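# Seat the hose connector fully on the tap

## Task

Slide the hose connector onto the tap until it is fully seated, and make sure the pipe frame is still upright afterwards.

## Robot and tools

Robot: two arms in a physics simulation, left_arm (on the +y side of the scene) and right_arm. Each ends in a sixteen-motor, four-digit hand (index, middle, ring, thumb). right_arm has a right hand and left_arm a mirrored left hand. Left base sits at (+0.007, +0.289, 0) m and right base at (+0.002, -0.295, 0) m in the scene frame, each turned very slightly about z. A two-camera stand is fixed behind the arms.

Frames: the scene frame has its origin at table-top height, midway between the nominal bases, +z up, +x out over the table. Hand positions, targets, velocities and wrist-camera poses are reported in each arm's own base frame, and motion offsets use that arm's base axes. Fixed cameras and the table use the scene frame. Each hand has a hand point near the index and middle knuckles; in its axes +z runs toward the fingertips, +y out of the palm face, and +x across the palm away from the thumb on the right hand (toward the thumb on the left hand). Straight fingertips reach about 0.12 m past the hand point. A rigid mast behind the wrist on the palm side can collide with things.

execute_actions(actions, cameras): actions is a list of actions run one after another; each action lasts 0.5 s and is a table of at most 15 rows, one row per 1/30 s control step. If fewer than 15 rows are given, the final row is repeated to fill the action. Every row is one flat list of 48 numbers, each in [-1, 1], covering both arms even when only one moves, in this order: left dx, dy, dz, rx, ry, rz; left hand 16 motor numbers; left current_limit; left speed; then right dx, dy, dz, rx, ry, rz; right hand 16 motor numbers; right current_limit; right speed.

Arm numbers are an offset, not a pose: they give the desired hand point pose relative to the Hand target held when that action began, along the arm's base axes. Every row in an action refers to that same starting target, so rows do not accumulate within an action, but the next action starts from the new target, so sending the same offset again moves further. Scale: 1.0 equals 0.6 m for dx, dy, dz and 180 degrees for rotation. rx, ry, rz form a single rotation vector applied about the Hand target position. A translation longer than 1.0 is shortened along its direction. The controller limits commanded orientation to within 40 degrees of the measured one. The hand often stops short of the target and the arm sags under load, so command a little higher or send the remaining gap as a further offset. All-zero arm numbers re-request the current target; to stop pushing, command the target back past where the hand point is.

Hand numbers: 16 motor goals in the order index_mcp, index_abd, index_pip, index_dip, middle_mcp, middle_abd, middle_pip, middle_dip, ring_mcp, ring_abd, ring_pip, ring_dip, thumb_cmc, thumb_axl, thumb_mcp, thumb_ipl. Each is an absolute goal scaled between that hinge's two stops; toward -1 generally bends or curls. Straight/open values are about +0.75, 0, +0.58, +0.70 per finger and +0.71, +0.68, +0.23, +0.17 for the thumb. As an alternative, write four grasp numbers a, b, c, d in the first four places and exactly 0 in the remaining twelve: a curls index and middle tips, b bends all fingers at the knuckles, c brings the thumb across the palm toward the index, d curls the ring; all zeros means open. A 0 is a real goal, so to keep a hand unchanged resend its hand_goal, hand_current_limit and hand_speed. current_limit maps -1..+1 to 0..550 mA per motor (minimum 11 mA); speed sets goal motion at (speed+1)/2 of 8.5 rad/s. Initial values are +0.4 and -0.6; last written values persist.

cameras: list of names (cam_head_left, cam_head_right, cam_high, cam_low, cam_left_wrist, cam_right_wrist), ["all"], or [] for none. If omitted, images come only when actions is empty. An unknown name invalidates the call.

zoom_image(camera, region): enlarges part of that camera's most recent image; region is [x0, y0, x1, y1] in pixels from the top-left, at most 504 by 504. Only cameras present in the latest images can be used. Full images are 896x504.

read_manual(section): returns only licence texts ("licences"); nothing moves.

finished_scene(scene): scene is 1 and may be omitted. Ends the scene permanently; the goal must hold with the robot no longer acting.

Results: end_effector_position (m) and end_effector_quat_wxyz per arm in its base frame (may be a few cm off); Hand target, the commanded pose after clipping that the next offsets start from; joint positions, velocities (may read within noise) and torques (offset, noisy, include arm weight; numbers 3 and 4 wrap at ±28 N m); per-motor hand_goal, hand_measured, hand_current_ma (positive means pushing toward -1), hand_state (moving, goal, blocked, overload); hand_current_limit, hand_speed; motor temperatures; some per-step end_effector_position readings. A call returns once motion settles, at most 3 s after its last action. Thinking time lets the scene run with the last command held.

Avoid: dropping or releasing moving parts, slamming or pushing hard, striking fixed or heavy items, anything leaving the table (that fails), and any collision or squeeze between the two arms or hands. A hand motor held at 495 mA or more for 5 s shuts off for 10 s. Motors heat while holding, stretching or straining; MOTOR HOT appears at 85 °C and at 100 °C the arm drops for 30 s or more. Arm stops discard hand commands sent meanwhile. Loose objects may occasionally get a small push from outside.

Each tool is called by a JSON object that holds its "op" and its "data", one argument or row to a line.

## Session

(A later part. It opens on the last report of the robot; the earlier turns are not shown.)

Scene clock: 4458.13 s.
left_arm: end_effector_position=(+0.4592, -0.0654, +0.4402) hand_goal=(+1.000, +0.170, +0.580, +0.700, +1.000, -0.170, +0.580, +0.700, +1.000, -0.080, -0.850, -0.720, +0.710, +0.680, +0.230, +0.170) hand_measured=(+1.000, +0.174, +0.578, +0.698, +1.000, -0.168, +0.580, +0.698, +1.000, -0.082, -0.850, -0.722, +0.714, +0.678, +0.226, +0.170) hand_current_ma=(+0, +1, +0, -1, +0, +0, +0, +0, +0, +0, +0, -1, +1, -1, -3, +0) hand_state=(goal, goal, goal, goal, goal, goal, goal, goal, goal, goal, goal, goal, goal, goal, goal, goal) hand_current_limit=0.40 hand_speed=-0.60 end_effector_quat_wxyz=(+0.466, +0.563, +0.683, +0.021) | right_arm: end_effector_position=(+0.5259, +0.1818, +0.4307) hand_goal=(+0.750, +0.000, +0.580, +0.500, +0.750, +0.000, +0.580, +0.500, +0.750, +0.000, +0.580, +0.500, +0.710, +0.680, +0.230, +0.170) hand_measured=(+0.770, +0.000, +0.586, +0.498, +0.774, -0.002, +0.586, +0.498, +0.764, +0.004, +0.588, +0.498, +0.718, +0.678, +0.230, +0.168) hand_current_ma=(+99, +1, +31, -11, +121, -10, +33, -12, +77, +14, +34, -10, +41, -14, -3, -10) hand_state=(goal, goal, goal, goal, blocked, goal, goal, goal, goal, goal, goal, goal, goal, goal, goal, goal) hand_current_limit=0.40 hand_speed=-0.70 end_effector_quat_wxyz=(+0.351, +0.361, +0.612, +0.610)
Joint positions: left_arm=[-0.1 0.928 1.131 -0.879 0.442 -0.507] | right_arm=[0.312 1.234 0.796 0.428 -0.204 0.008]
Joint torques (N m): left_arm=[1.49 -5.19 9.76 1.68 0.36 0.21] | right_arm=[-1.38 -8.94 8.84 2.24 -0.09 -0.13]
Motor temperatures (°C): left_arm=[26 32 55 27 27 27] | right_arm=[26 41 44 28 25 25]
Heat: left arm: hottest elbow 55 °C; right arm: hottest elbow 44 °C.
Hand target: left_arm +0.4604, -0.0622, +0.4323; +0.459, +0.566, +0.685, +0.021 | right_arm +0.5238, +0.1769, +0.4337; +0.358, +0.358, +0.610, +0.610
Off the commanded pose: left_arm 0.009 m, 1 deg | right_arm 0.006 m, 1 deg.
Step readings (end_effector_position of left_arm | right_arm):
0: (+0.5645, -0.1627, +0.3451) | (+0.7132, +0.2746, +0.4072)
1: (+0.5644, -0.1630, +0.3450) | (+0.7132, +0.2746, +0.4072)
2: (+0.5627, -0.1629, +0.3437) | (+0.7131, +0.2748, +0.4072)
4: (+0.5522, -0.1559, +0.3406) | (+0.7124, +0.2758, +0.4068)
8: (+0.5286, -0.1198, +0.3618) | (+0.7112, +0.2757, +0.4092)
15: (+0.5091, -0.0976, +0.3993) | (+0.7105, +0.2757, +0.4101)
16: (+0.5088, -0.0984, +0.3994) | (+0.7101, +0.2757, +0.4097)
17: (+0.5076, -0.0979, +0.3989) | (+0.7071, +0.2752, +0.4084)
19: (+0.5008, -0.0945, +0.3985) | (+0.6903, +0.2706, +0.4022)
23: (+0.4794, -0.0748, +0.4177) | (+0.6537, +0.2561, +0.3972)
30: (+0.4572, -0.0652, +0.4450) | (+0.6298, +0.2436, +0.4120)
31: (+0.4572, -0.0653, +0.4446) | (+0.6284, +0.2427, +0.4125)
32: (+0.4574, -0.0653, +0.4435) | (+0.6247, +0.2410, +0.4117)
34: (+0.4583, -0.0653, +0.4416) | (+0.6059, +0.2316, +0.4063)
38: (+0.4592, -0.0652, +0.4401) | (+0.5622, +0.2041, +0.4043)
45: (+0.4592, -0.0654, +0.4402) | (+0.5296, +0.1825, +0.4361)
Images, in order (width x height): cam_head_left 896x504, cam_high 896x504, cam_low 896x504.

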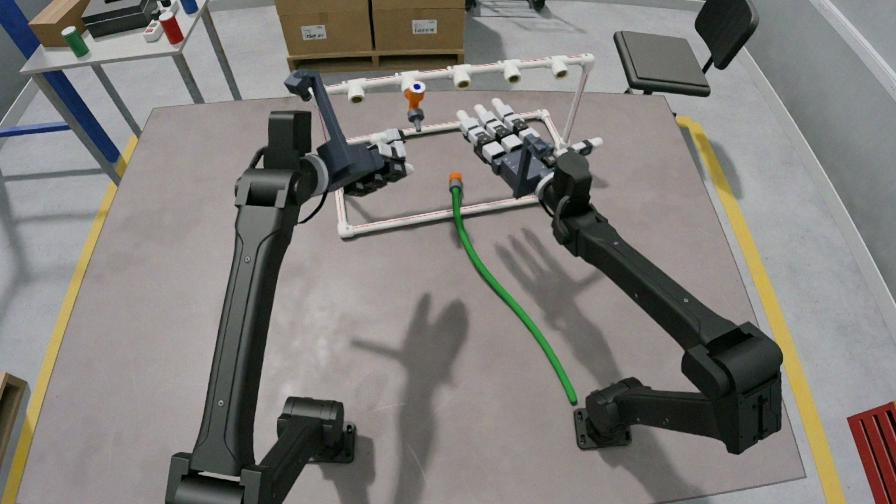

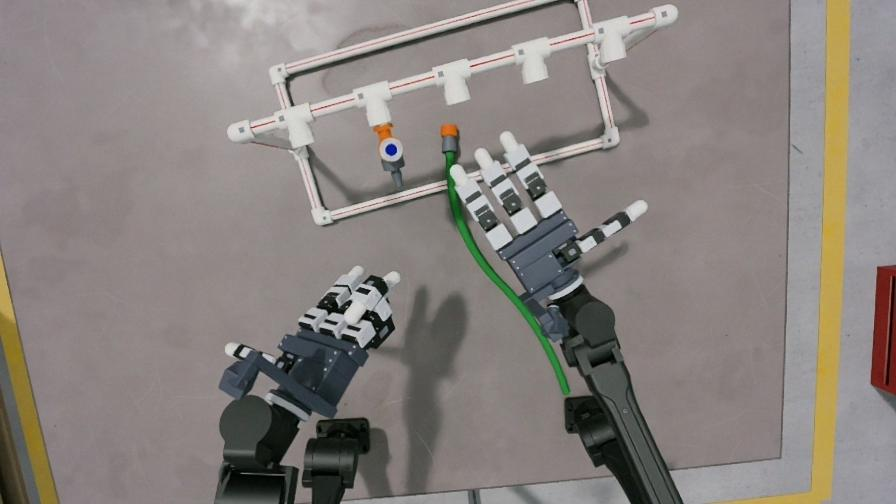

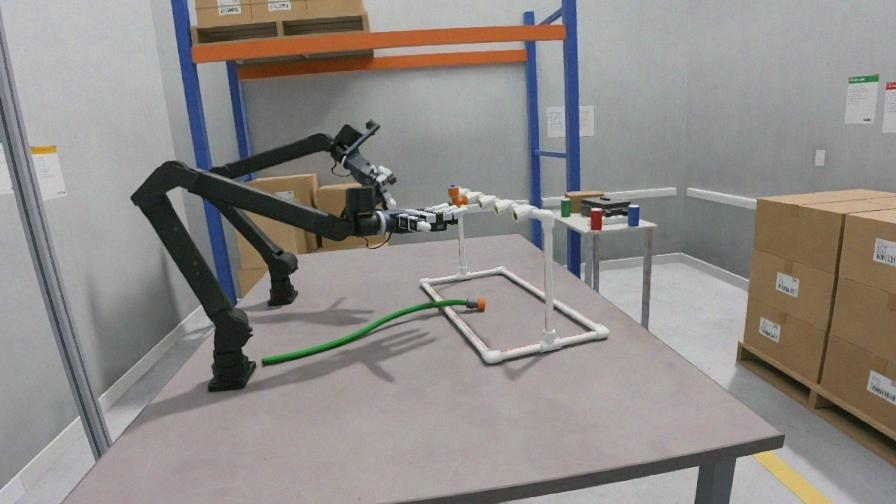

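{"op": "execute_actions", "data": {
  "actions": [
    [[-0.034,-0.1,0.0,0.1032,0.0107,0.0248,1.0,0.17,0.58,0.7,1.0,-0.17,0.58,0.7,1.0,-0.08,-0.85,-0.72,0.71,0.68,-0.5,-0.2,0.4,-0.6,-0.02,-0.19,-0.04,0,0,-0.04,0.75,0,0.58,0.5,0.75,0,0.58,0.5,0.75,0,0.58,0.5,0.71,0.68,0.23,0.17,0.4,-0.7]],
    [[0.0,-0.13,-0.02,0.1032,0.0107,0.0248,1.0,0.17,0.58,0.7,1.0,-0.17,0.58,0.7,1.0,-0.08,-0.85,-0.72,0.71,0.68,-0.5,-0.2,0.4,-0.6,-0.02,-0.19,-0.04,0,0,-0.04,0.75,0,0.58,0.5,0.75,0,0.58,0.5,0.75,0,0.58,0.5,0.71,0.68,0.23,0.17,0.4,-0.7]],
    [[0.05,-0.14,-0.01,0,0,0,1.0,0.17,0.58,0.7,1.0,-0.17,0.58,0.7,1.0,-0.08,-0.85,-0.72,0.71,0.68,-0.5,-0.2,0.4,-0.6,0,0,0,0,0,0,0.75,0,0.58,0.5,0.75,0,0.58,0.5,0.75,0,0.58,0.5,0.71,0.68,0.23,0.17,0.4,-0.7]]
  ],
  "cameras": ["cam_high","cam_head_left"]
}}

Scene clock: 4556.60 s.
left_arm: end_effector_position=(+0.4622, -0.2833, +0.3738) hand_goal=(+1.000, +0.170, +0.580, +0.700, +1.000, -0.170, +0.580, +0.700, +1.000, -0.080, -0.850, -0.720, +0.710, +0.680, -0.500, -0.200) hand_measured=(+1.000, +0.170, +0.578, +0.698, +1.000, -0.168, +0.580, +0.698, +1.000, -0.082, -0.850, -0.722, +0.714, +0.682, -0.500, -0.198) hand_current_ma=(+0, +0, +0, -1, +0, +0, +0, +0, +0, +0, +0, -1, +1, +0, +0, +0) hand_state=(goal, goal, goal, goal, goal, goal, goal, goal, goal, goal, goal, goal, goal, goal, goal, goal) hand_current_limit=0.40 hand_speed=-0.60 end_effector_quat_wxyz=(+0.194, +0.650, +0.688, +0.257) | right_arm: end_effector_position=(+0.5000, -0.0525, +0.3837) hand_goal=(+0.750, +0.000, +0.580, +0.500, +0.750, +0.000, +0.580, +0.500, +0.750, +0.000, +0.580, +0.500, +0.710, +0.680, +0.230, +0.170) hand_measured=(+0.768, +0.000, +0.586, +0.498, +0.772, +0.000, +0.586, +0.498, +0.764, +0.000, +0.588, +0.498, +0.718, +0.678, +0.230, +0.168) hand_current_ma=(+99, -1, +31, -10, +110, -3, +30, -12, +77, +1, +34, -10, +41, -14, -4, -10) hand_state=(goal, goal, goal, goal, blocked, goal, goal, goal, goal, goal, goal, goal, goal, goal, goal, goal) hand_current_limit=0.40 hand_speed=-0.70 end_effector_quat_wxyz=(+0.426, +0.439, +0.561, +0.558)
Joint positions: left_arm=[-0.838 1.407 1.437 -1.209 -0.541 -0.785] | right_arm=[-0.221 1.166 0.607 0.543 -0.476 0.005]
Joint torques (N m): left_arm=[1.08 -11.81 15.79 0.83 -0.72 -0.17] | right_arm=[-0.56 -6.18 8.57 2.78 -0.09 -0.12]
Heat: left arm: hottest elbow 54 °C; right arm: hottest elbow 47 °C.
Hand target: left_arm +0.4700, -0.2842, +0.4143; +0.229, +0.629, +0.698, +0.254 | right_arm +0.4998, -0.0510, +0.3857; +0.431, +0.432, +0.560, +0.560
Off the commanded pose: left_arm 0.041 m, 5 deg | right_arm 0.002 m, 1 deg.
Step readings (end_effector_position of left_arm | right_arm):
0: (+0.4592, -0.0654, +0.4402) | (+0.5259, +0.1818, +0.4307)
1: (+0.4593, -0.0642, +0.4399) | (+0.5259, +0.1816, +0.4304)
2: (+0.4592, -0.0594, +0.4378) | (+0.5260, +0.1774, +0.4288)
4: (+0.4555, -0.0580, +0.4322) | (+0.5231, +0.1624, +0.4214)
8: (+0.4401, -0.1014, +0.4226) | (+0.5218, +0.0946, +0.3998)
15: (+0.4362, -0.1209, +0.4058) | (+0.5211, +0.0614, +0.3948)
16: (+0.4370, -0.1197, +0.4040) | (+0.5205, +0.0620, +0.3954)
17: (+0.4371, -0.1160, +0.4042) | (+0.5191, +0.0605, +0.3956)
19: (+0.4352, -0.1218, +0.4052) | (+0.5146, +0.0467, +0.3938)
23: (+0.4279, -0.1834, +0.3930) | (+0.5074, -0.0235, +0.3815)
30: (+0.4330, -0.2047, +0.3684) | (+0.5005, -0.0538, +0.3824)
31: (+0.4330, -0.2033, +0.3687) | (+0.5003, -0.0533, +0.3828)
32: (+0.4338, -0.2032, +0.3708) | (+0.5002, -0.0530, +0.3830)
34: (+0.4394, -0.2132, +0.3800) | (+0.5001, -0.0527, +0.3833)
38: (+0.4527, -0.2595, +0.3894) | (+0.5000, -0.0525, +0.3836)
45: (+0.4612, -0.2836, +0.3666) | (+0.5000, -0.0525, +0.3837)
Images, in order (width x height): cam_head_left 896x504, cam_high 896x504.

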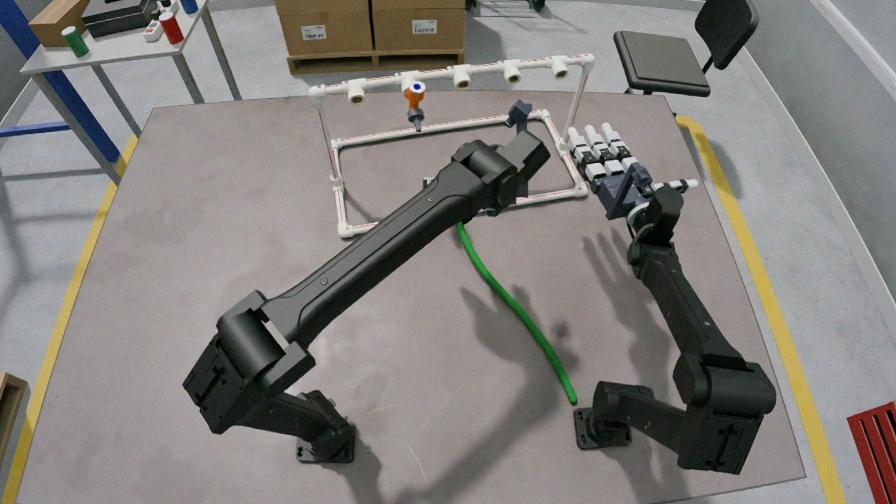

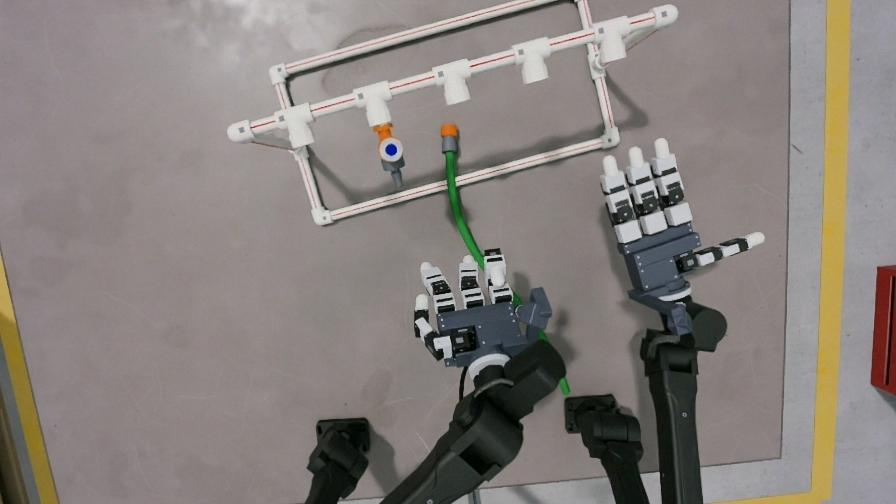

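{"op": "execute_actions", "data": {
  "actions": [
    [[0.12,-0.025,0.0,0,0,0,1.0,0.17,0.58,0.7,1.0,-0.17,0.58,0.7,1.0,-0.08,-0.85,-0.72,0.71,0.68,-0.5,-0.2,0.4,-0.6,0,0,0,0,0,0,0.75,0,0.58,0.5,0.75,0,0.58,0.5,0.75,0,0.58,0.5,0.71,0.68,0.23,0.17,0.4,-0.7]],
    [[0.133,-0.025,-0.04,0,0,0,1.0,0.17,0.58,0.7,1.0,-0.17,0.58,0.7,1.0,-0.08,-0.85,-0.72,0.71,0.68,-0.5,-0.2,0.4,-0.6,0,0,0,0,0,0,0.75,0,0.58,0.5,0.75,0,0.58,0.5,0.75,0,0.58,0.5,0.71,0.68,0.23,0.17,0.4,-0.7]]
  ],
  "cameras": ["cam_high","cam_low","cam_left_wrist"]
}}

{"op": "zoom_image", "data": {
  "camera": "cam_high",
  "region": [380, 100, 520, 240]
}}

{"op": "zoom_image", "data": {
  "camera": "cam_low",
  "region": [380, 180, 540, 340]
}}

Scene clock: 4578.17 s.
left_arm: end_effector_position=(+0.6130, -0.3048, +0.3449) hand_goal=(+1.000, +0.170, +0.580, +0.700, +1.000, -0.170, +0.580, +0.700, +1.000, -0.080, -0.850, -0.720, +0.710, +0.680, -0.500, -0.200) hand_measured=(+1.000, +0.170, +0.578, +0.698, +1.000, -0.168, +0.580, +0.698, +1.000, -0.082, -0.850, -0.722, +0.714, +0.682, -0.500, -0.198) hand_current_ma=(+0, +0, +0, -1, +0, +0, +0, +0, +0, +0, +0, -1, +1, +0, +0, +0) hand_state=(goal, goal, goal, goal, goal, goal, goal, goal, goal, goal, goal, goal, goal, goal, goal, goal) hand_current_limit=0.40 hand_speed=-0.60 end_effector_quat_wxyz=(+0.194, +0.635, +0.704, +0.252) | right_arm: end_effector_position=(+0.5000, -0.0525, +0.3837) hand_goal=(+0.750, +0.000, +0.580, +0.500, +0.750, +0.000, +0.580, +0.500, +0.750, +0.000, +0.580, +0.500, +0.710, +0.680, +0.230, +0.170) hand_measured=(+0.768, +0.000, +0.586, +0.498, +0.772, +0.000, +0.586, +0.498, +0.764, +0.000, +0.588, +0.498, +0.718, +0.678, +0.230, +0.168) hand_current_ma=(+99, -1, +31, -10, +110, -3, +30, -12, +77, +1, +34, -10, +41, -14, -4, -10) hand_state=(goal, goal, goal, goal, blocked, goal, goal, goal, goal, goal, goal, goal, goal, goal, goal, goal) hand_current_limit=0.40 hand_speed=-0.70 end_effector_quat_wxyz=(+0.426, +0.439, +0.561, +0.558)
Joint positions: left_arm=[-0.668 1.74 1.754 -1.123 -0.469 -0.659] | right_arm=[-0.221 1.166 0.607 0.543 -0.476 0.005]
Joint torques (N m): left_arm=[0.09 -16.73 15.84 1.1 -0.49 0.19] | right_arm=[-0.62 -6.18 8.57 2.78 -0.08 -0.12]
Motor temperatures (°C): left_arm=[26 32 61 27 28 27] | right_arm=[26 37 47 28 25 25]
Heat: left arm: hottest elbow 61 °C; right arm: hottest elbow 47 °C.
Hand target: left_arm +0.6217, -0.3143, +0.3901; +0.229, +0.629, +0.698, +0.254 | right_arm +0.4998, -0.0510, +0.3857; +0.431, +0.432, +0.560, +0.560
Off the commanded pose: left_arm 0.047 m, 4 deg | right_arm 0.002 m, 1 deg.
Step readings (end_effector_position of left_arm | right_arm):
0: (+0.4622, -0.2832, +0.3738) | (+0.5000, -0.0525, +0.3837)
1: (+0.4622, -0.2833, +0.3740) | (+0.5000, -0.0525, +0.3837)
2: (+0.4645, -0.2822, +0.3745) | (+0.5000, -0.0525, +0.3837)
4: (+0.4738, -0.2849, +0.3777) | (+0.5000, -0.0525, +0.3837)
8: (+0.5088, -0.2859, +0.3846) | (+0.5000, -0.0525, +0.3837)
15: (+0.5308, -0.2867, +0.3697) | (+0.5000, -0.0525, +0.3837)
16: (+0.5314, -0.2876, +0.3685) | (+0.5000, -0.0525, +0.3837)
17: (+0.5339, -0.2893, +0.3676) | (+0.5000, -0.0525, +0.3837)
19: (+0.5452, -0.2970, +0.3692) | (+0.5000, -0.0525, +0.3837)
23: (+0.5827, -0.3042, +0.3668) | (+0.5000, -0.0525, +0.3837)
30: (+0.6095, -0.3013, +0.3371) | (+0.5000, -0.0525, +0.3837)
camera_calibration:
cam_left_wrist: T_world_to_cam=[[-0.411485, -0.826777, -0.383563, 0.0970419], [-0.908166, 0.336428, 0.249101, 0.529596], [-0.0769097, 0.45084, -0.889285, 0.619643], [0, 0, 0, 1]] pos_world=[0.568549, -0.377299, 0.456338]
Images, in order (width x height): cam_high 896x504, cam_low 896x504, cam_left_wrist 896x504.

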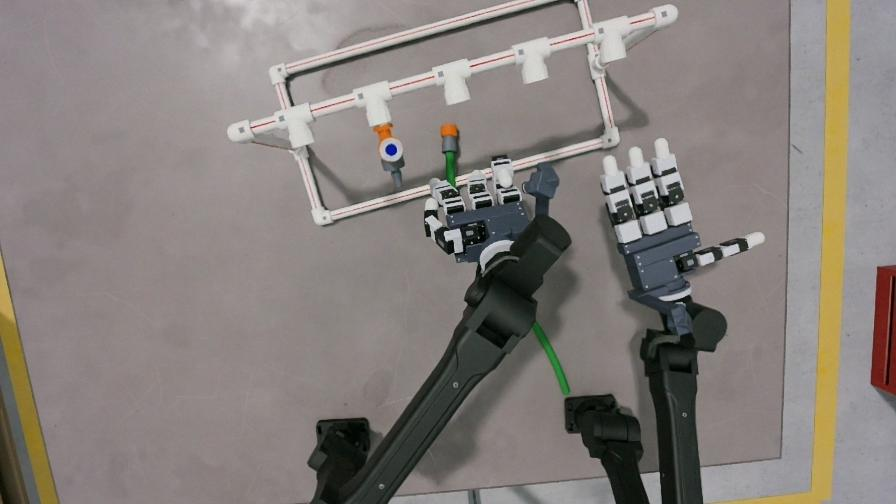

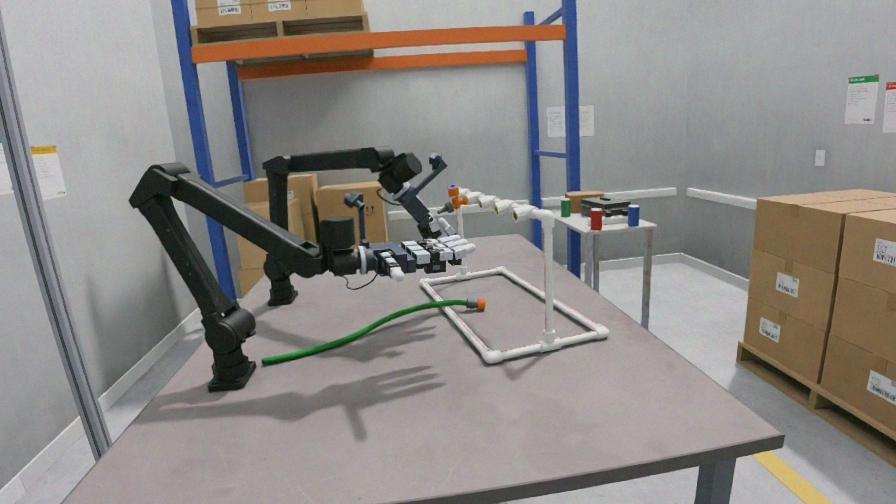

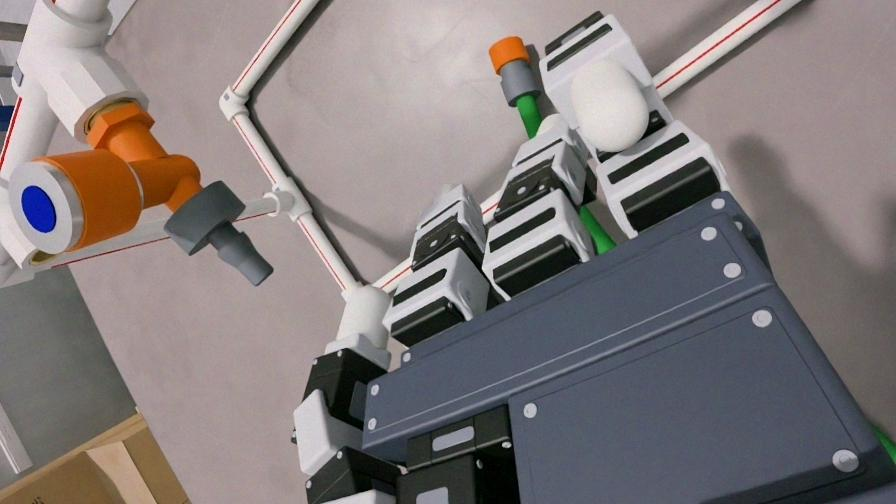

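Scaled by 3.600.

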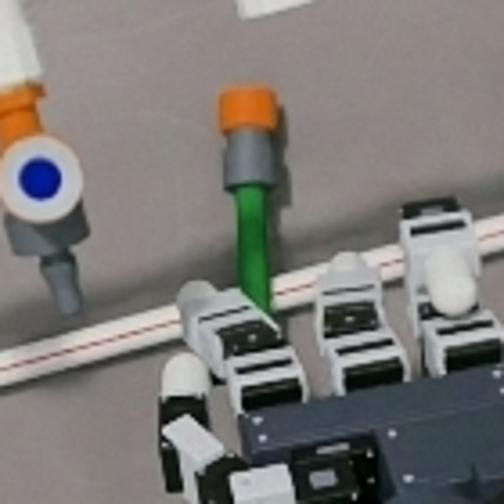

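Scaled by 3.150.

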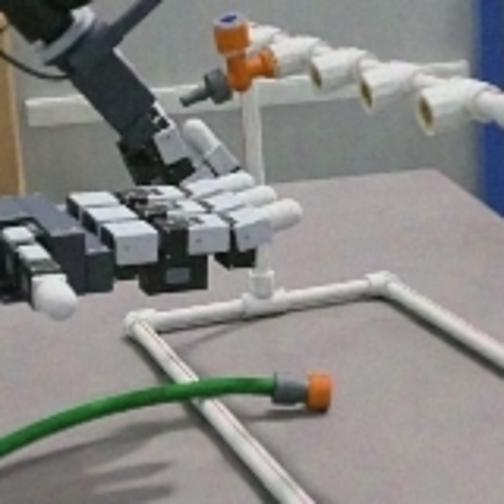

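{"op": "execute_actions", "data": {
  "actions": [
    [[0.053,0.005,-0.17,0,0,0,1.0,0.17,0.58,0.7,1.0,-0.17,0.58,0.7,1.0,-0.08,-0.85,-0.72,0.71,0.68,-0.5,-0.2,0.4,-0.6,0,0,0,0,0,0,0.75,0,0.58,0.5,0.75,0,0.58,0.5,0.75,0,0.58,0.5,0.71,0.68,0.23,0.17,0.4,-0.7]]
  ],
  "cameras": ["cam_high","cam_low","cam_left_wrist"]
}}

{"op": "zoom_image", "data": {
  "camera": "cam_high",
  "region": [380, 100, 520, 240]
}}

{"op": "zoom_image", "data": {
  "camera": "cam_low",
  "region": [400, 210, 520, 330]
}}

Scene clock: 4605.77 s.
left_arm: end_effector_position=(+0.6509, -0.3130, +0.2730) hand_goal=(+1.000, +0.170, +0.580, +0.700, +1.000, -0.170, +0.580, +0.700, +1.000, -0.080, -0.850, -0.720, +0.710, +0.680, -0.500, -0.200) hand_measured=(+1.000, +0.170, +0.578, +0.698, +1.000, -0.168, +0.580, +0.698, +1.000, -0.082, -0.850, -0.722, +0.714, +0.682, -0.500, -0.198) hand_current_ma=(+0, +0, +0, -1, +0, +0, +0, +0, +0, +0, +0, -1, +1, +0, +0, +0) hand_state=(goal, goal, goal, goal, goal, goal, goal, goal, goal, goal, goal, goal, goal, goal, goal, goal) hand_current_limit=0.40 hand_speed=-0.60 end_effector_quat_wxyz=(+0.215, +0.630, +0.703, +0.251) | right_arm: end_effector_position=(+0.5000, -0.0525, +0.3837) hand_goal=(+0.750, +0.000, +0.580, +0.500, +0.750, +0.000, +0.580, +0.500, +0.750, +0.000, +0.580, +0.500, +0.710, +0.680, +0.230, +0.170) hand_measured=(+0.768, +0.000, +0.586, +0.498, +0.772, +0.000, +0.586, +0.498, +0.764, +0.000, +0.588, +0.498, +0.718, +0.678, +0.230, +0.168) hand_current_ma=(+99, -1, +31, -10, +110, -3, +30, -12, +77, +1, +34, -10, +41, -14, -4, -10) hand_state=(goal, goal, goal, goal, blocked, goal, goal, goal, goal, goal, goal, goal, goal, goal, goal, goal) hand_current_limit=0.40 hand_speed=-0.70 end_effector_quat_wxyz=(+0.426, +0.439, +0.561, +0.558)
Joint positions: left_arm=[-0.638 1.828 1.671 -0.893 -0.448 -0.625] | right_arm=[-0.221 1.166 0.607 0.543 -0.476 0.005]
Joint torques (N m): left_arm=[1.32 -18.02 10.09 1.85 -0.46 0.18] | right_arm=[-0.56 -6.18 8.57 2.8 -0.09 -0.11]
Motor temperatures (°C): left_arm=[26 33 62 27 28 27] | right_arm=[26 36 47 28 24 25]
Heat: left arm: hottest elbow 62 °C; right arm: hottest elbow 47 °C.
Hand target: left_arm +0.6536, -0.3112, +0.2881; +0.229, +0.629, +0.698, +0.254 | right_arm +0.4998, -0.0510, +0.3857; +0.431, +0.432, +0.560, +0.560
Off the commanded pose: left_arm 0.015 m, 2 deg | right_arm 0.002 m, 1 deg.
Step readings (end_effector_position of left_arm | right_arm):
0: (+0.6130, -0.3049, +0.3449) | (+0.5000, -0.0525, +0.3837)
1: (+0.6131, -0.3049, +0.3450) | (+0.5000, -0.0525, +0.3837)
2: (+0.6145, -0.3064, +0.3463) | (+0.5000, -0.0525, +0.3837)
4: (+0.6226, -0.3099, +0.3479) | (+0.5000, -0.0525, +0.3837)
8: (+0.6347, -0.3139, +0.3287) | (+0.5000, -0.0525, +0.3837)
15: (+0.6482, -0.3126, +0.2767) | (+0.5000, -0.0525, +0.3837)
camera_calibration:
cam_left_wrist: T_world_to_cam=[[-0.404706, -0.835253, -0.372245, 0.0682013], [-0.913322, 0.349022, 0.209824, 0.602598], [-0.0453342, 0.424896, -0.904106, 0.537616], [0, 0, 0, 1]] pos_world=[0.60234, -0.381786, 0.38501]
Images, in order (width x height): cam_high 896x504, cam_low 896x504, cam_left_wrist 896x504.

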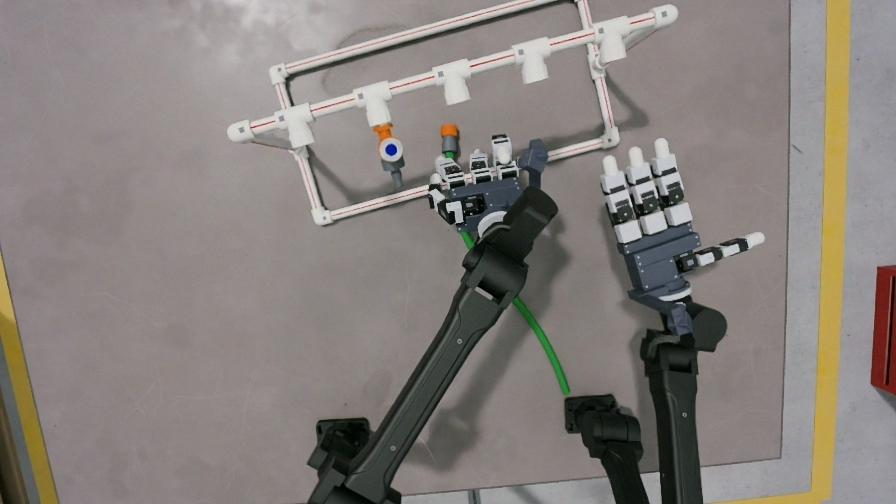

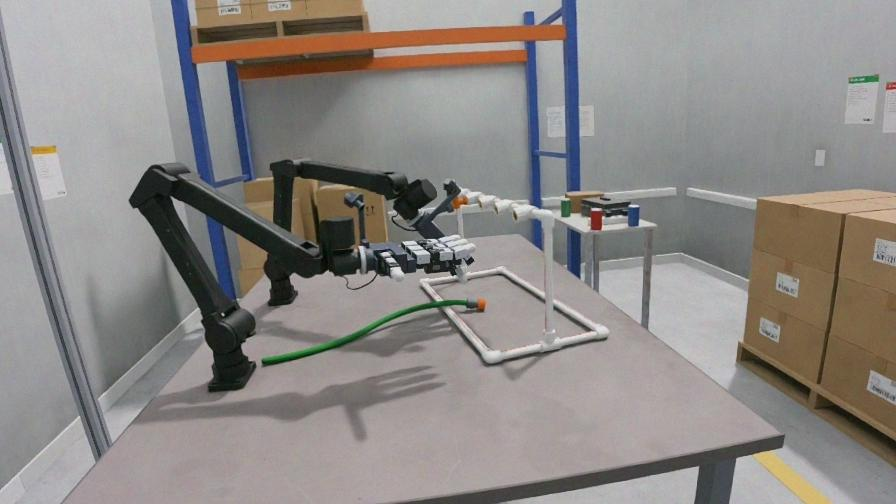

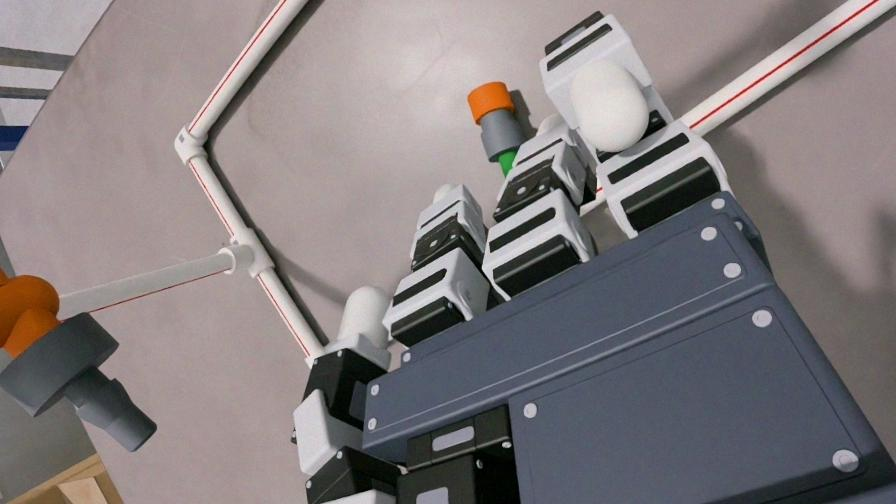

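Scaled by 3.600.

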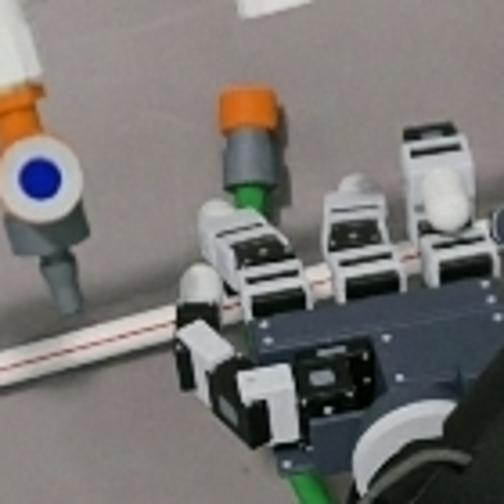

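Scaled by 4.200.

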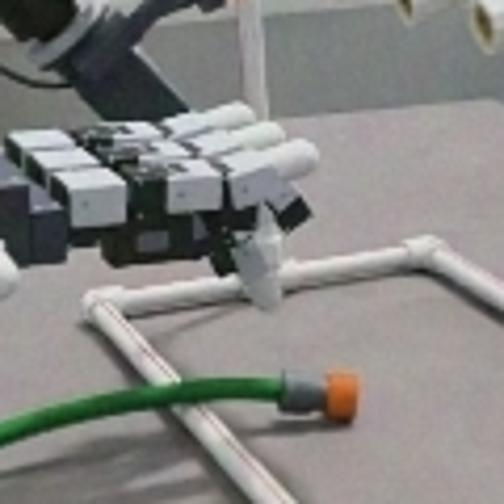

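{"op": "execute_actions", "data": {
  "actions": [
    [[-0.004,0.033,-0.02,0,0,0,1.0,0.17,0.58,0.7,1.0,-0.17,0.58,0.7,1.0,-0.08,-0.85,-0.72,0.71,0.68,-0.5,-0.2,0.4,-0.6,0,0,0,0,0,0,0.75,0,0.58,0.5,0.75,0,0.58,0.5,0.75,0,0.58,0.5,0.71,0.68,0.23,0.17,0.4,-0.7]]
  ],
  "cameras": ["cam_high"]
}}

{"op": "zoom_image", "data": {
  "camera": "cam_high",
  "region": [380, 100, 520, 240]
}}

Scene clock: 4642.67 s.
left_arm: end_effector_position=(+0.6515, -0.2951, +0.2607) hand_goal=(+1.000, +0.170, +0.580, +0.700, +1.000, -0.170, +0.580, +0.700, +1.000, -0.080, -0.850, -0.720, +0.710, +0.680, -0.500, -0.200) hand_measured=(+1.000, +0.170, +0.578, +0.698, +1.000, -0.168, +0.580, +0.698, +1.000, -0.082, -0.850, -0.722, +0.714, +0.682, -0.500, -0.198) hand_current_ma=(+0, +0, +0, -1, +0, +0, +0, +0, +0, +0, +0, -1, +1, +0, +0, +0) hand_state=(goal, goal, goal, goal, goal, goal, goal, goal, goal, goal, goal, goal, goal, goal, goal, goal) hand_current_limit=0.40 hand_speed=-0.60 end_effector_quat_wxyz=(+0.216, +0.630, +0.703, +0.251) | right_arm: end_effector_position=(+0.5000, -0.0525, +0.3837) hand_goal=(+0.750, +0.000, +0.580, +0.500, +0.750, +0.000, +0.580, +0.500, +0.750, +0.000, +0.580, +0.500, +0.710, +0.680, +0.230, +0.170) hand_measured=(+0.768, +0.000, +0.586, +0.498, +0.772, +0.000, +0.586, +0.498, +0.764, +0.000, +0.588, +0.498, +0.718, +0.678, +0.230, +0.168) hand_current_ma=(+99, -1, +31, -10, +110, -3, +30, -12, +77, +1, +34, -10, +41, -14, -4, -10) hand_state=(goal, goal, goal, goal, blocked, goal, goal, goal, goal, goal, goal, goal, goal, goal, goal, goal) hand_current_limit=0.40 hand_speed=-0.70 end_effector_quat_wxyz=(+0.426, +0.439, +0.561, +0.558)
Joint positions: left_arm=[-0.613 1.806 1.605 -0.838 -0.436 -0.601] | right_arm=[-0.221 1.166 0.607 0.543 -0.476 0.005]
Joint torques (N m): left_arm=[1.2 -18.26 9.21 1.99 -0.4 0.18] | right_arm=[-0.62 -6.24 8.58 2.78 -0.09 -0.11]
Motor temperatures (°C): left_arm=[26 37 59 27 28 27] | right_arm=[26 36 47 28 24 25]
Heat: left arm: hottest elbow 59 °C; right arm: hottest elbow 47 °C.
Hand target: left_arm +0.6511, -0.2915, +0.2763; +0.229, +0.629, +0.698, +0.254 | right_arm +0.4998, -0.0510, +0.3857; +0.431, +0.432, +0.560, +0.560
Off the commanded pose: left_arm 0.016 m, 2 deg | right_arm 0.002 m, 1 deg.
Step readings (end_effector_position of left_arm | right_arm):
0: (+0.6509, -0.3131, +0.2730) | (+0.5000, -0.0525, +0.3837)
1: (+0.6510, -0.3131, +0.2730) | (+0.5000, -0.0525, +0.3837)
2: (+0.6512, -0.3132, +0.2727) | (+0.5000, -0.0525, +0.3837)
4: (+0.6507, -0.3115, +0.2705) | (+0.5000, -0.0525, +0.3837)
8: (+0.6483, -0.3032, +0.2618) | (+0.5000, -0.0525, +0.3837)
15: (+0.6514, -0.2952, +0.2578) | (+0.5000, -0.0525, +0.3837)
Images, in order (width x height): cam_high 896x504.

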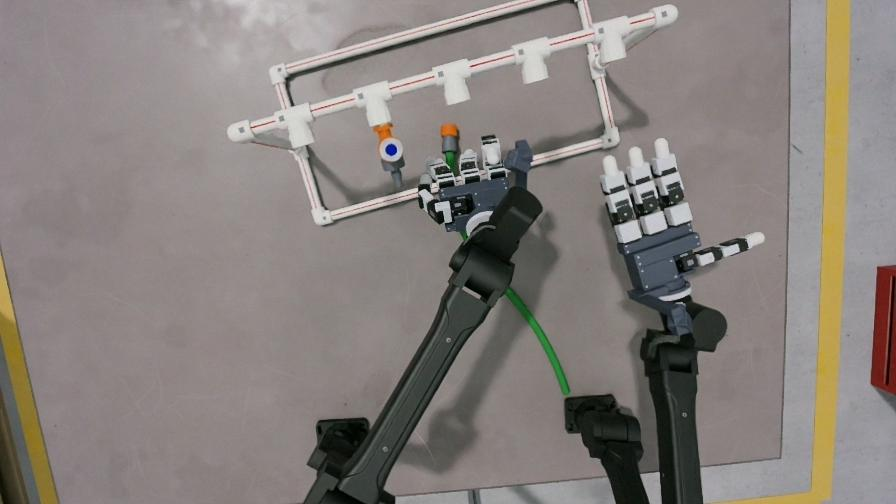

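Scaled by 3.600.

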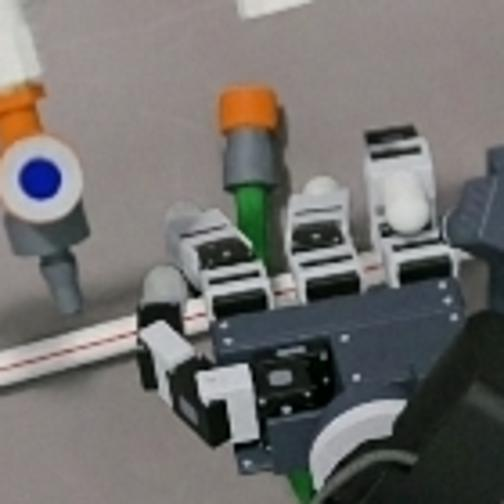

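{"op": "execute_actions", "data": {
  "actions": [
    [[0.004,0.0,-0.092,0,0,0,1.0,0.17,0.58,0.7,1.0,-0.17,0.58,0.7,1.0,-0.08,-0.85,-0.72,0.71,0.68,-0.5,-0.2,0.4,-0.6,0,0,0,0,0,0,0.75,0,0.58,0.5,0.75,0,0.58,0.5,0.75,0,0.58,0.5,0.71,0.68,0.23,0.17,0.4,-0.7]]
  ],
  "cameras": ["cam_high","cam_low","cam_left_wrist"]
}}

{"op": "zoom_image", "data": {
  "camera": "cam_high",
  "region": [400, 100, 500, 200]
}}

{"op": "zoom_image", "data": {
  "camera": "cam_low",
  "region": [420, 250, 520, 330]
}}

{"op": "zoom_image", "data": {
  "camera": "cam_left_wrist",
  "region": [360, 40, 660, 240]
}}

Scene clock: 4656.33 s.
left_arm: end_effector_position=(+0.6501, -0.2947, +0.2176) hand_goal=(+1.000, +0.170, +0.580, +0.700, +1.000, -0.170, +0.580, +0.700, +1.000, -0.080, -0.850, -0.720, +0.710, +0.680, -0.500, -0.200) hand_measured=(+1.000, +0.170, +0.578, +0.698, +1.000, -0.168, +0.580, +0.698, +1.000, -0.082, -0.850, -0.722, +0.714, +0.682, -0.500, -0.198) hand_current_ma=(+0, +0, +0, -1, +0, +0, +0, +0, +0, +0, +0, -1, +1, +0, +0, +0) hand_state=(goal, goal, goal, goal, goal, goal, goal, goal, goal, goal, goal, goal, goal, goal, goal, goal) hand_current_limit=0.40 hand_speed=-0.60 end_effector_quat_wxyz=(+0.224, +0.628, +0.701, +0.251) | right_arm: end_effector_position=(+0.5000, -0.0525, +0.3837) hand_goal=(+0.750, +0.000, +0.580, +0.500, +0.750, +0.000, +0.580, +0.500, +0.750, +0.000, +0.580, +0.500, +0.710, +0.680, +0.230, +0.170) hand_measured=(+0.768, +0.000, +0.586, +0.498, +0.772, +0.000, +0.586, +0.498, +0.764, +0.000, +0.588, +0.498, +0.718, +0.678, +0.230, +0.168) hand_current_ma=(+99, -1, +31, -10, +110, -3, +30, -12, +77, +1, +34, -10, +41, -14, -4, -10) hand_state=(goal, goal, goal, goal, blocked, goal, goal, goal, goal, goal, goal, goal, goal, goal, goal, goal) hand_current_limit=0.40 hand_speed=-0.70 end_effector_quat_wxyz=(+0.426, +0.439, +0.561, +0.558)
Joint positions: left_arm=[-0.613 1.825 1.509 -0.705 -0.434 -0.599] | right_arm=[-0.221 1.166 0.607 0.543 -0.476 0.005]
Joint torques (N m): left_arm=[1.14 -16.09 9.43 2.02 -0.42 0.18] | right_arm=[-0.56 -6.18 8.58 2.78 -0.09 -0.11]
Motor temperatures (°C): left_arm=[26 36 58 27 28 27] | right_arm=[26 35 47 28 24 25]
Heat: left arm: hottest elbow 58 °C; right arm: hottest elbow 47 °C.
Hand target: left_arm +0.6535, -0.2915, +0.2211; +0.229, +0.629, +0.698, +0.254 | right_arm +0.4998, -0.0510, +0.3857; +0.431, +0.432, +0.560, +0.560
Off the commanded pose: left_arm 0.006 m, 1 deg | right_arm 0.002 m, 1 deg.
Step readings (end_effector_position of left_arm | right_arm):
0: (+0.6515, -0.2952, +0.2607) | (+0.5000, -0.0525, +0.3837)
1: (+0.6515, -0.2952, +0.2605) | (+0.5000, -0.0525, +0.3837)
2: (+0.6518, -0.2954, +0.2595) | (+0.5000, -0.0525, +0.3837)
4: (+0.6519, -0.2955, +0.2545) | (+0.5000, -0.0525, +0.3837)
8: (+0.6485, -0.2933, +0.2329) | (+0.5000, -0.0525, +0.3837)
15: (+0.6494, -0.2941, +0.2167) | (+0.5000, -0.0525, +0.3837)
camera_calibration:
cam_left_wrist: T_world_to_cam=[[-0.401643, -0.838062, -0.369236, 0.0590096], [-0.915277, 0.353763, 0.192667, 0.613457], [-0.0308447, 0.415336, -0.909145, 0.468575], [0, 0, 0, 1]] pos_world=[0.599637, -0.362181, 0.329599]
Images, in order (width x height): cam_high 896x504, cam_low 896x504, cam_left_wrist 896x504.

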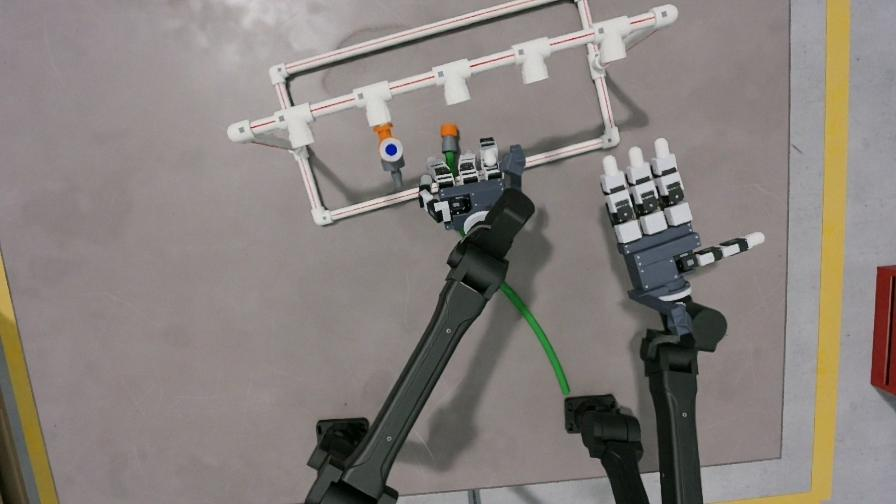

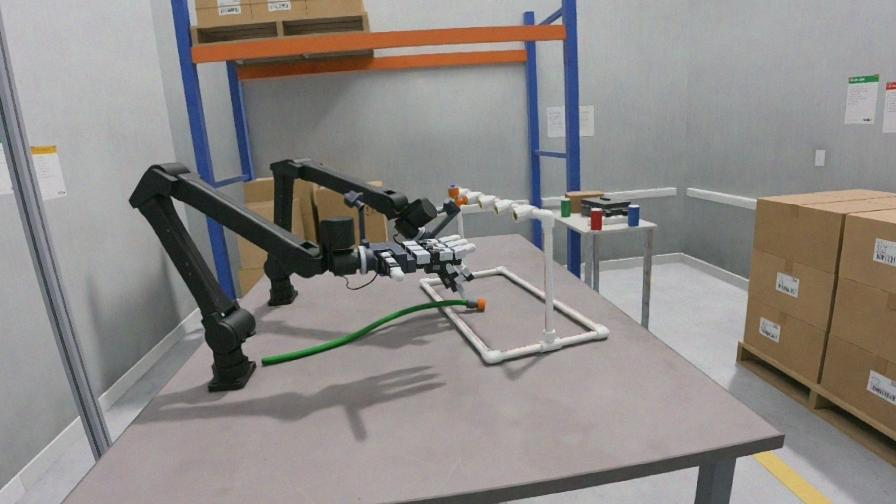

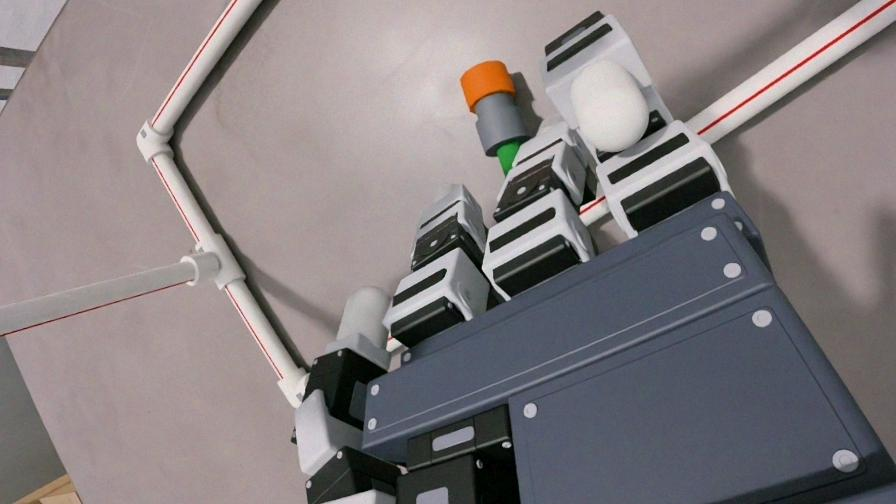

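Scaled by 5.040.

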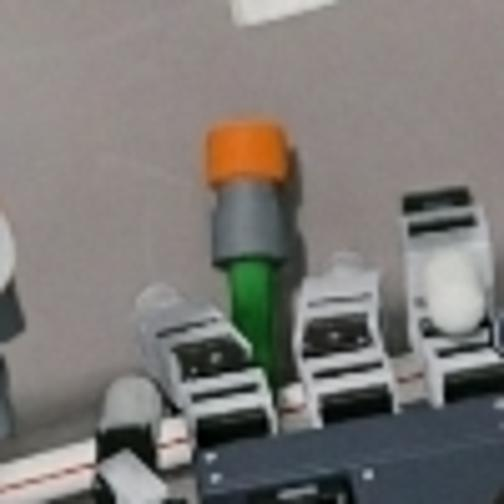

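Scaled by 5.040.

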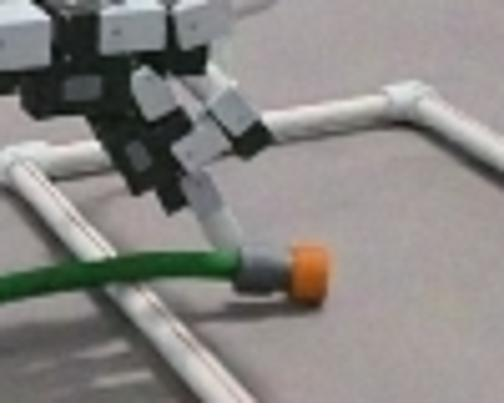

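Scaled by 1.680.

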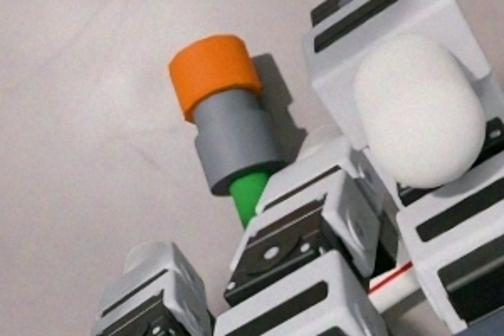

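{"op": "execute_actions", "data": {
  "actions": [
    [[-0.003,0,-0.01,0,0,0,1.0,0.17,0.58,0.7,1.0,-0.17,0.58,0.7,1.0,-0.08,-0.85,-0.72,0.71,0.68,-0.5,-0.2,0.4,-0.6,0,0,0,0,0,0,0.75,0,0.58,0.5,0.75,0,0.58,0.5,0.75,0,0.58,0.5,0.71,0.68,0.23,0.17,0.4,-0.7],[-0.005,0,-0.025,0,0,0,1.0,0.17,0.58,0.7,1.0,-0.17,0.58,0.7,1.0,-0.08,-0.85,-0.72,0.71,0.68,-0.5,-0.2,0.4,-0.6,0,0,0,0,0,0,0.75,0,0.58,0.5,0.75,0,0.58,0.5,0.75,0,0.58,0.5,0.71,0.68,0.23,0.17,0.4,-0.7],[-0.007,0,-0.035,0,0,0,1.0,0.17,0.58,0.7,1.0,-0.17,0.58,0.7,1.0,-0.08,-0.85,-0.72,0.71,0.68,-0.5,-0.2,0.4,-0.6,0,0,0,0,0,0,0.75,0,0.58,0.5,0.75,0,0.58,0.5,0.75,0,0.58,0.5,0.71,0.68,0.23,0.17,0.4,-0.7]]
  ],
  "cameras": ["cam_high","cam_low"]
}}

Scene clock: 4694.53 s.
left_arm: end_effector_position=(+0.6473, -0.2927, +0.2021) hand_goal=(+1.000, +0.170, +0.580, +0.700, +1.000, -0.170, +0.580, +0.700, +1.000, -0.080, -0.850, -0.720, +0.710, +0.680, -0.500, -0.200) hand_measured=(+1.000, +0.170, +0.578, +0.698, +1.000, -0.168, +0.580, +0.698, +1.000, -0.082, -0.850, -0.722, +0.714, +0.682, -0.500, -0.198) hand_current_ma=(+0, +0, +0, -1, +0, +0, +0, +0, +0, +0, +0, -1, +1, +0, +0, +0) hand_state=(goal, goal, goal, goal, goal, goal, goal, goal, goal, goal, goal, goal, goal, goal, goal, goal) hand_current_limit=0.40 hand_speed=-0.60 end_effector_quat_wxyz=(+0.227, +0.627, +0.701, +0.252) | right_arm: end_effector_position=(+0.5000, -0.0525, +0.3837) hand_goal=(+0.750, +0.000, +0.580, +0.500, +0.750, +0.000, +0.580, +0.500, +0.750, +0.000, +0.580, +0.500, +0.710, +0.680, +0.230, +0.170) hand_measured=(+0.768, +0.000, +0.586, +0.498, +0.772, +0.000, +0.586, +0.498, +0.764, +0.000, +0.588, +0.498, +0.718, +0.678, +0.230, +0.168) hand_current_ma=(+99, -1, +31, -10, +110, -3, +30, -12, +77, +1, +34, -10, +41, -14, -4, -10) hand_state=(goal, goal, goal, goal, blocked, goal, goal, goal, goal, goal, goal, goal, goal, goal, goal, goal) hand_current_limit=0.40 hand_speed=-0.70 end_effector_quat_wxyz=(+0.426, +0.439, +0.561, +0.558)
Joint positions: left_arm=[-0.613 1.829 1.468 -0.653 -0.434 -0.599] | right_arm=[-0.221 1.166 0.607 0.543 -0.476 0.005]
Joint torques (N m): left_arm=[0.73 -15.97 9.03 2.11 -0.49 0.15] | right_arm=[-0.62 -6.18 8.58 2.78 -0.09 -0.11]
Motor temperatures (°C): left_arm=[26 35 56 27 28 27] | right_arm=[26 35 47 28 24 25]
Heat: left arm: hottest elbow 56 °C; right arm: hottest elbow 47 °C.
Hand target: left_arm +0.6493, -0.2916, +0.2001; +0.229, +0.629, +0.698, +0.254 | right_arm +0.4998, -0.0510, +0.3857; +0.431, +0.432, +0.560, +0.560
Off the commanded pose: left_arm 0.003 m, 1 deg | right_arm 0.002 m, 1 deg.
Step readings (end_effector_position of left_arm | right_arm):
0: (+0.6501, -0.2947, +0.2176) | (+0.5000, -0.0525, +0.3837)
1: (+0.6501, -0.2947, +0.2176) | (+0.5000, -0.0525, +0.3837)
2: (+0.6502, -0.2948, +0.2176) | (+0.5000, -0.0525, +0.3837)
4: (+0.6504, -0.2950, +0.2167) | (+0.5000, -0.0525, +0.3837)
8: (+0.6482, -0.2934, +0.2084) | (+0.5000, -0.0525, +0.3837)
15: (+0.6470, -0.2925, +0.2017) | (+0.5000, -0.0525, +0.3837)
Images, in order (width x height): cam_high 896x504, cam_low 896x504.

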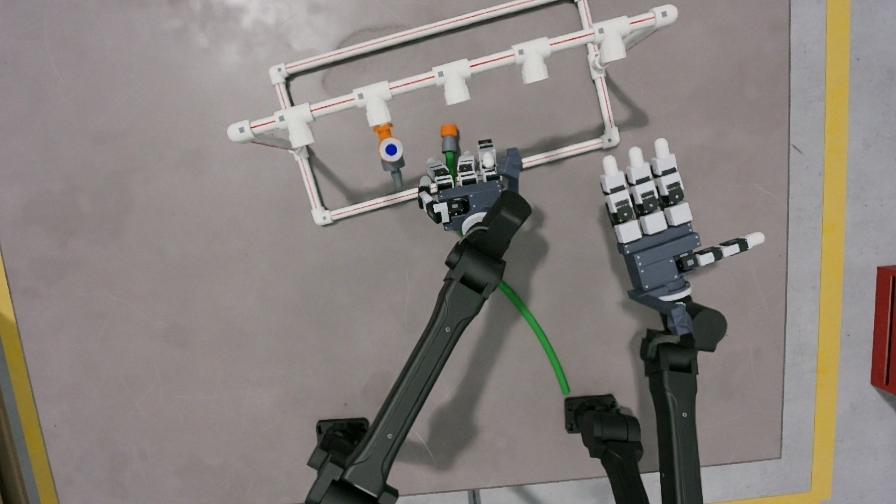

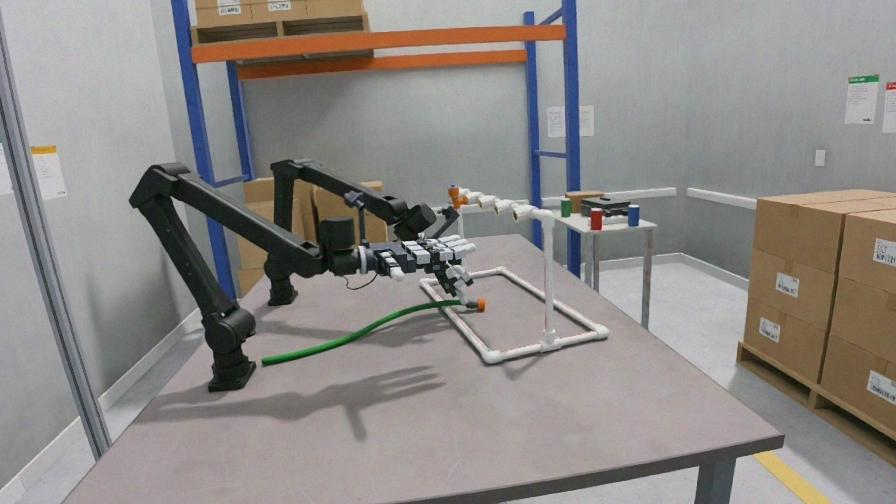

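{"op": "zoom_image", "data": {
  "camera": "cam_high",
  "region": [400, 100, 520, 220]
}}

{"op": "zoom_image", "data": {
  "camera": "cam_low",
  "region": [400, 230, 540, 340]
}}

Scaled by 4.200.

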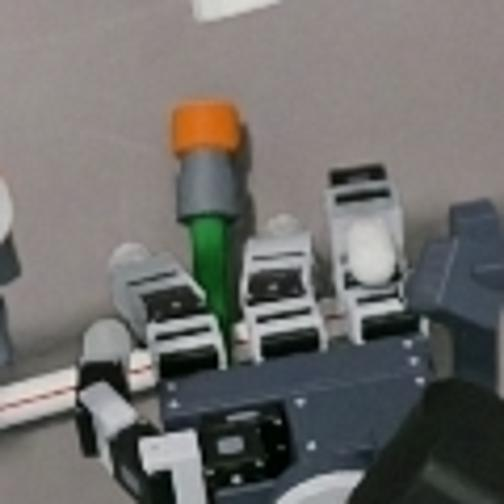

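Scaled by 3.600.

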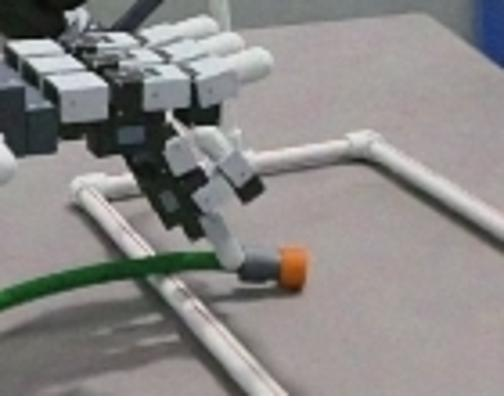

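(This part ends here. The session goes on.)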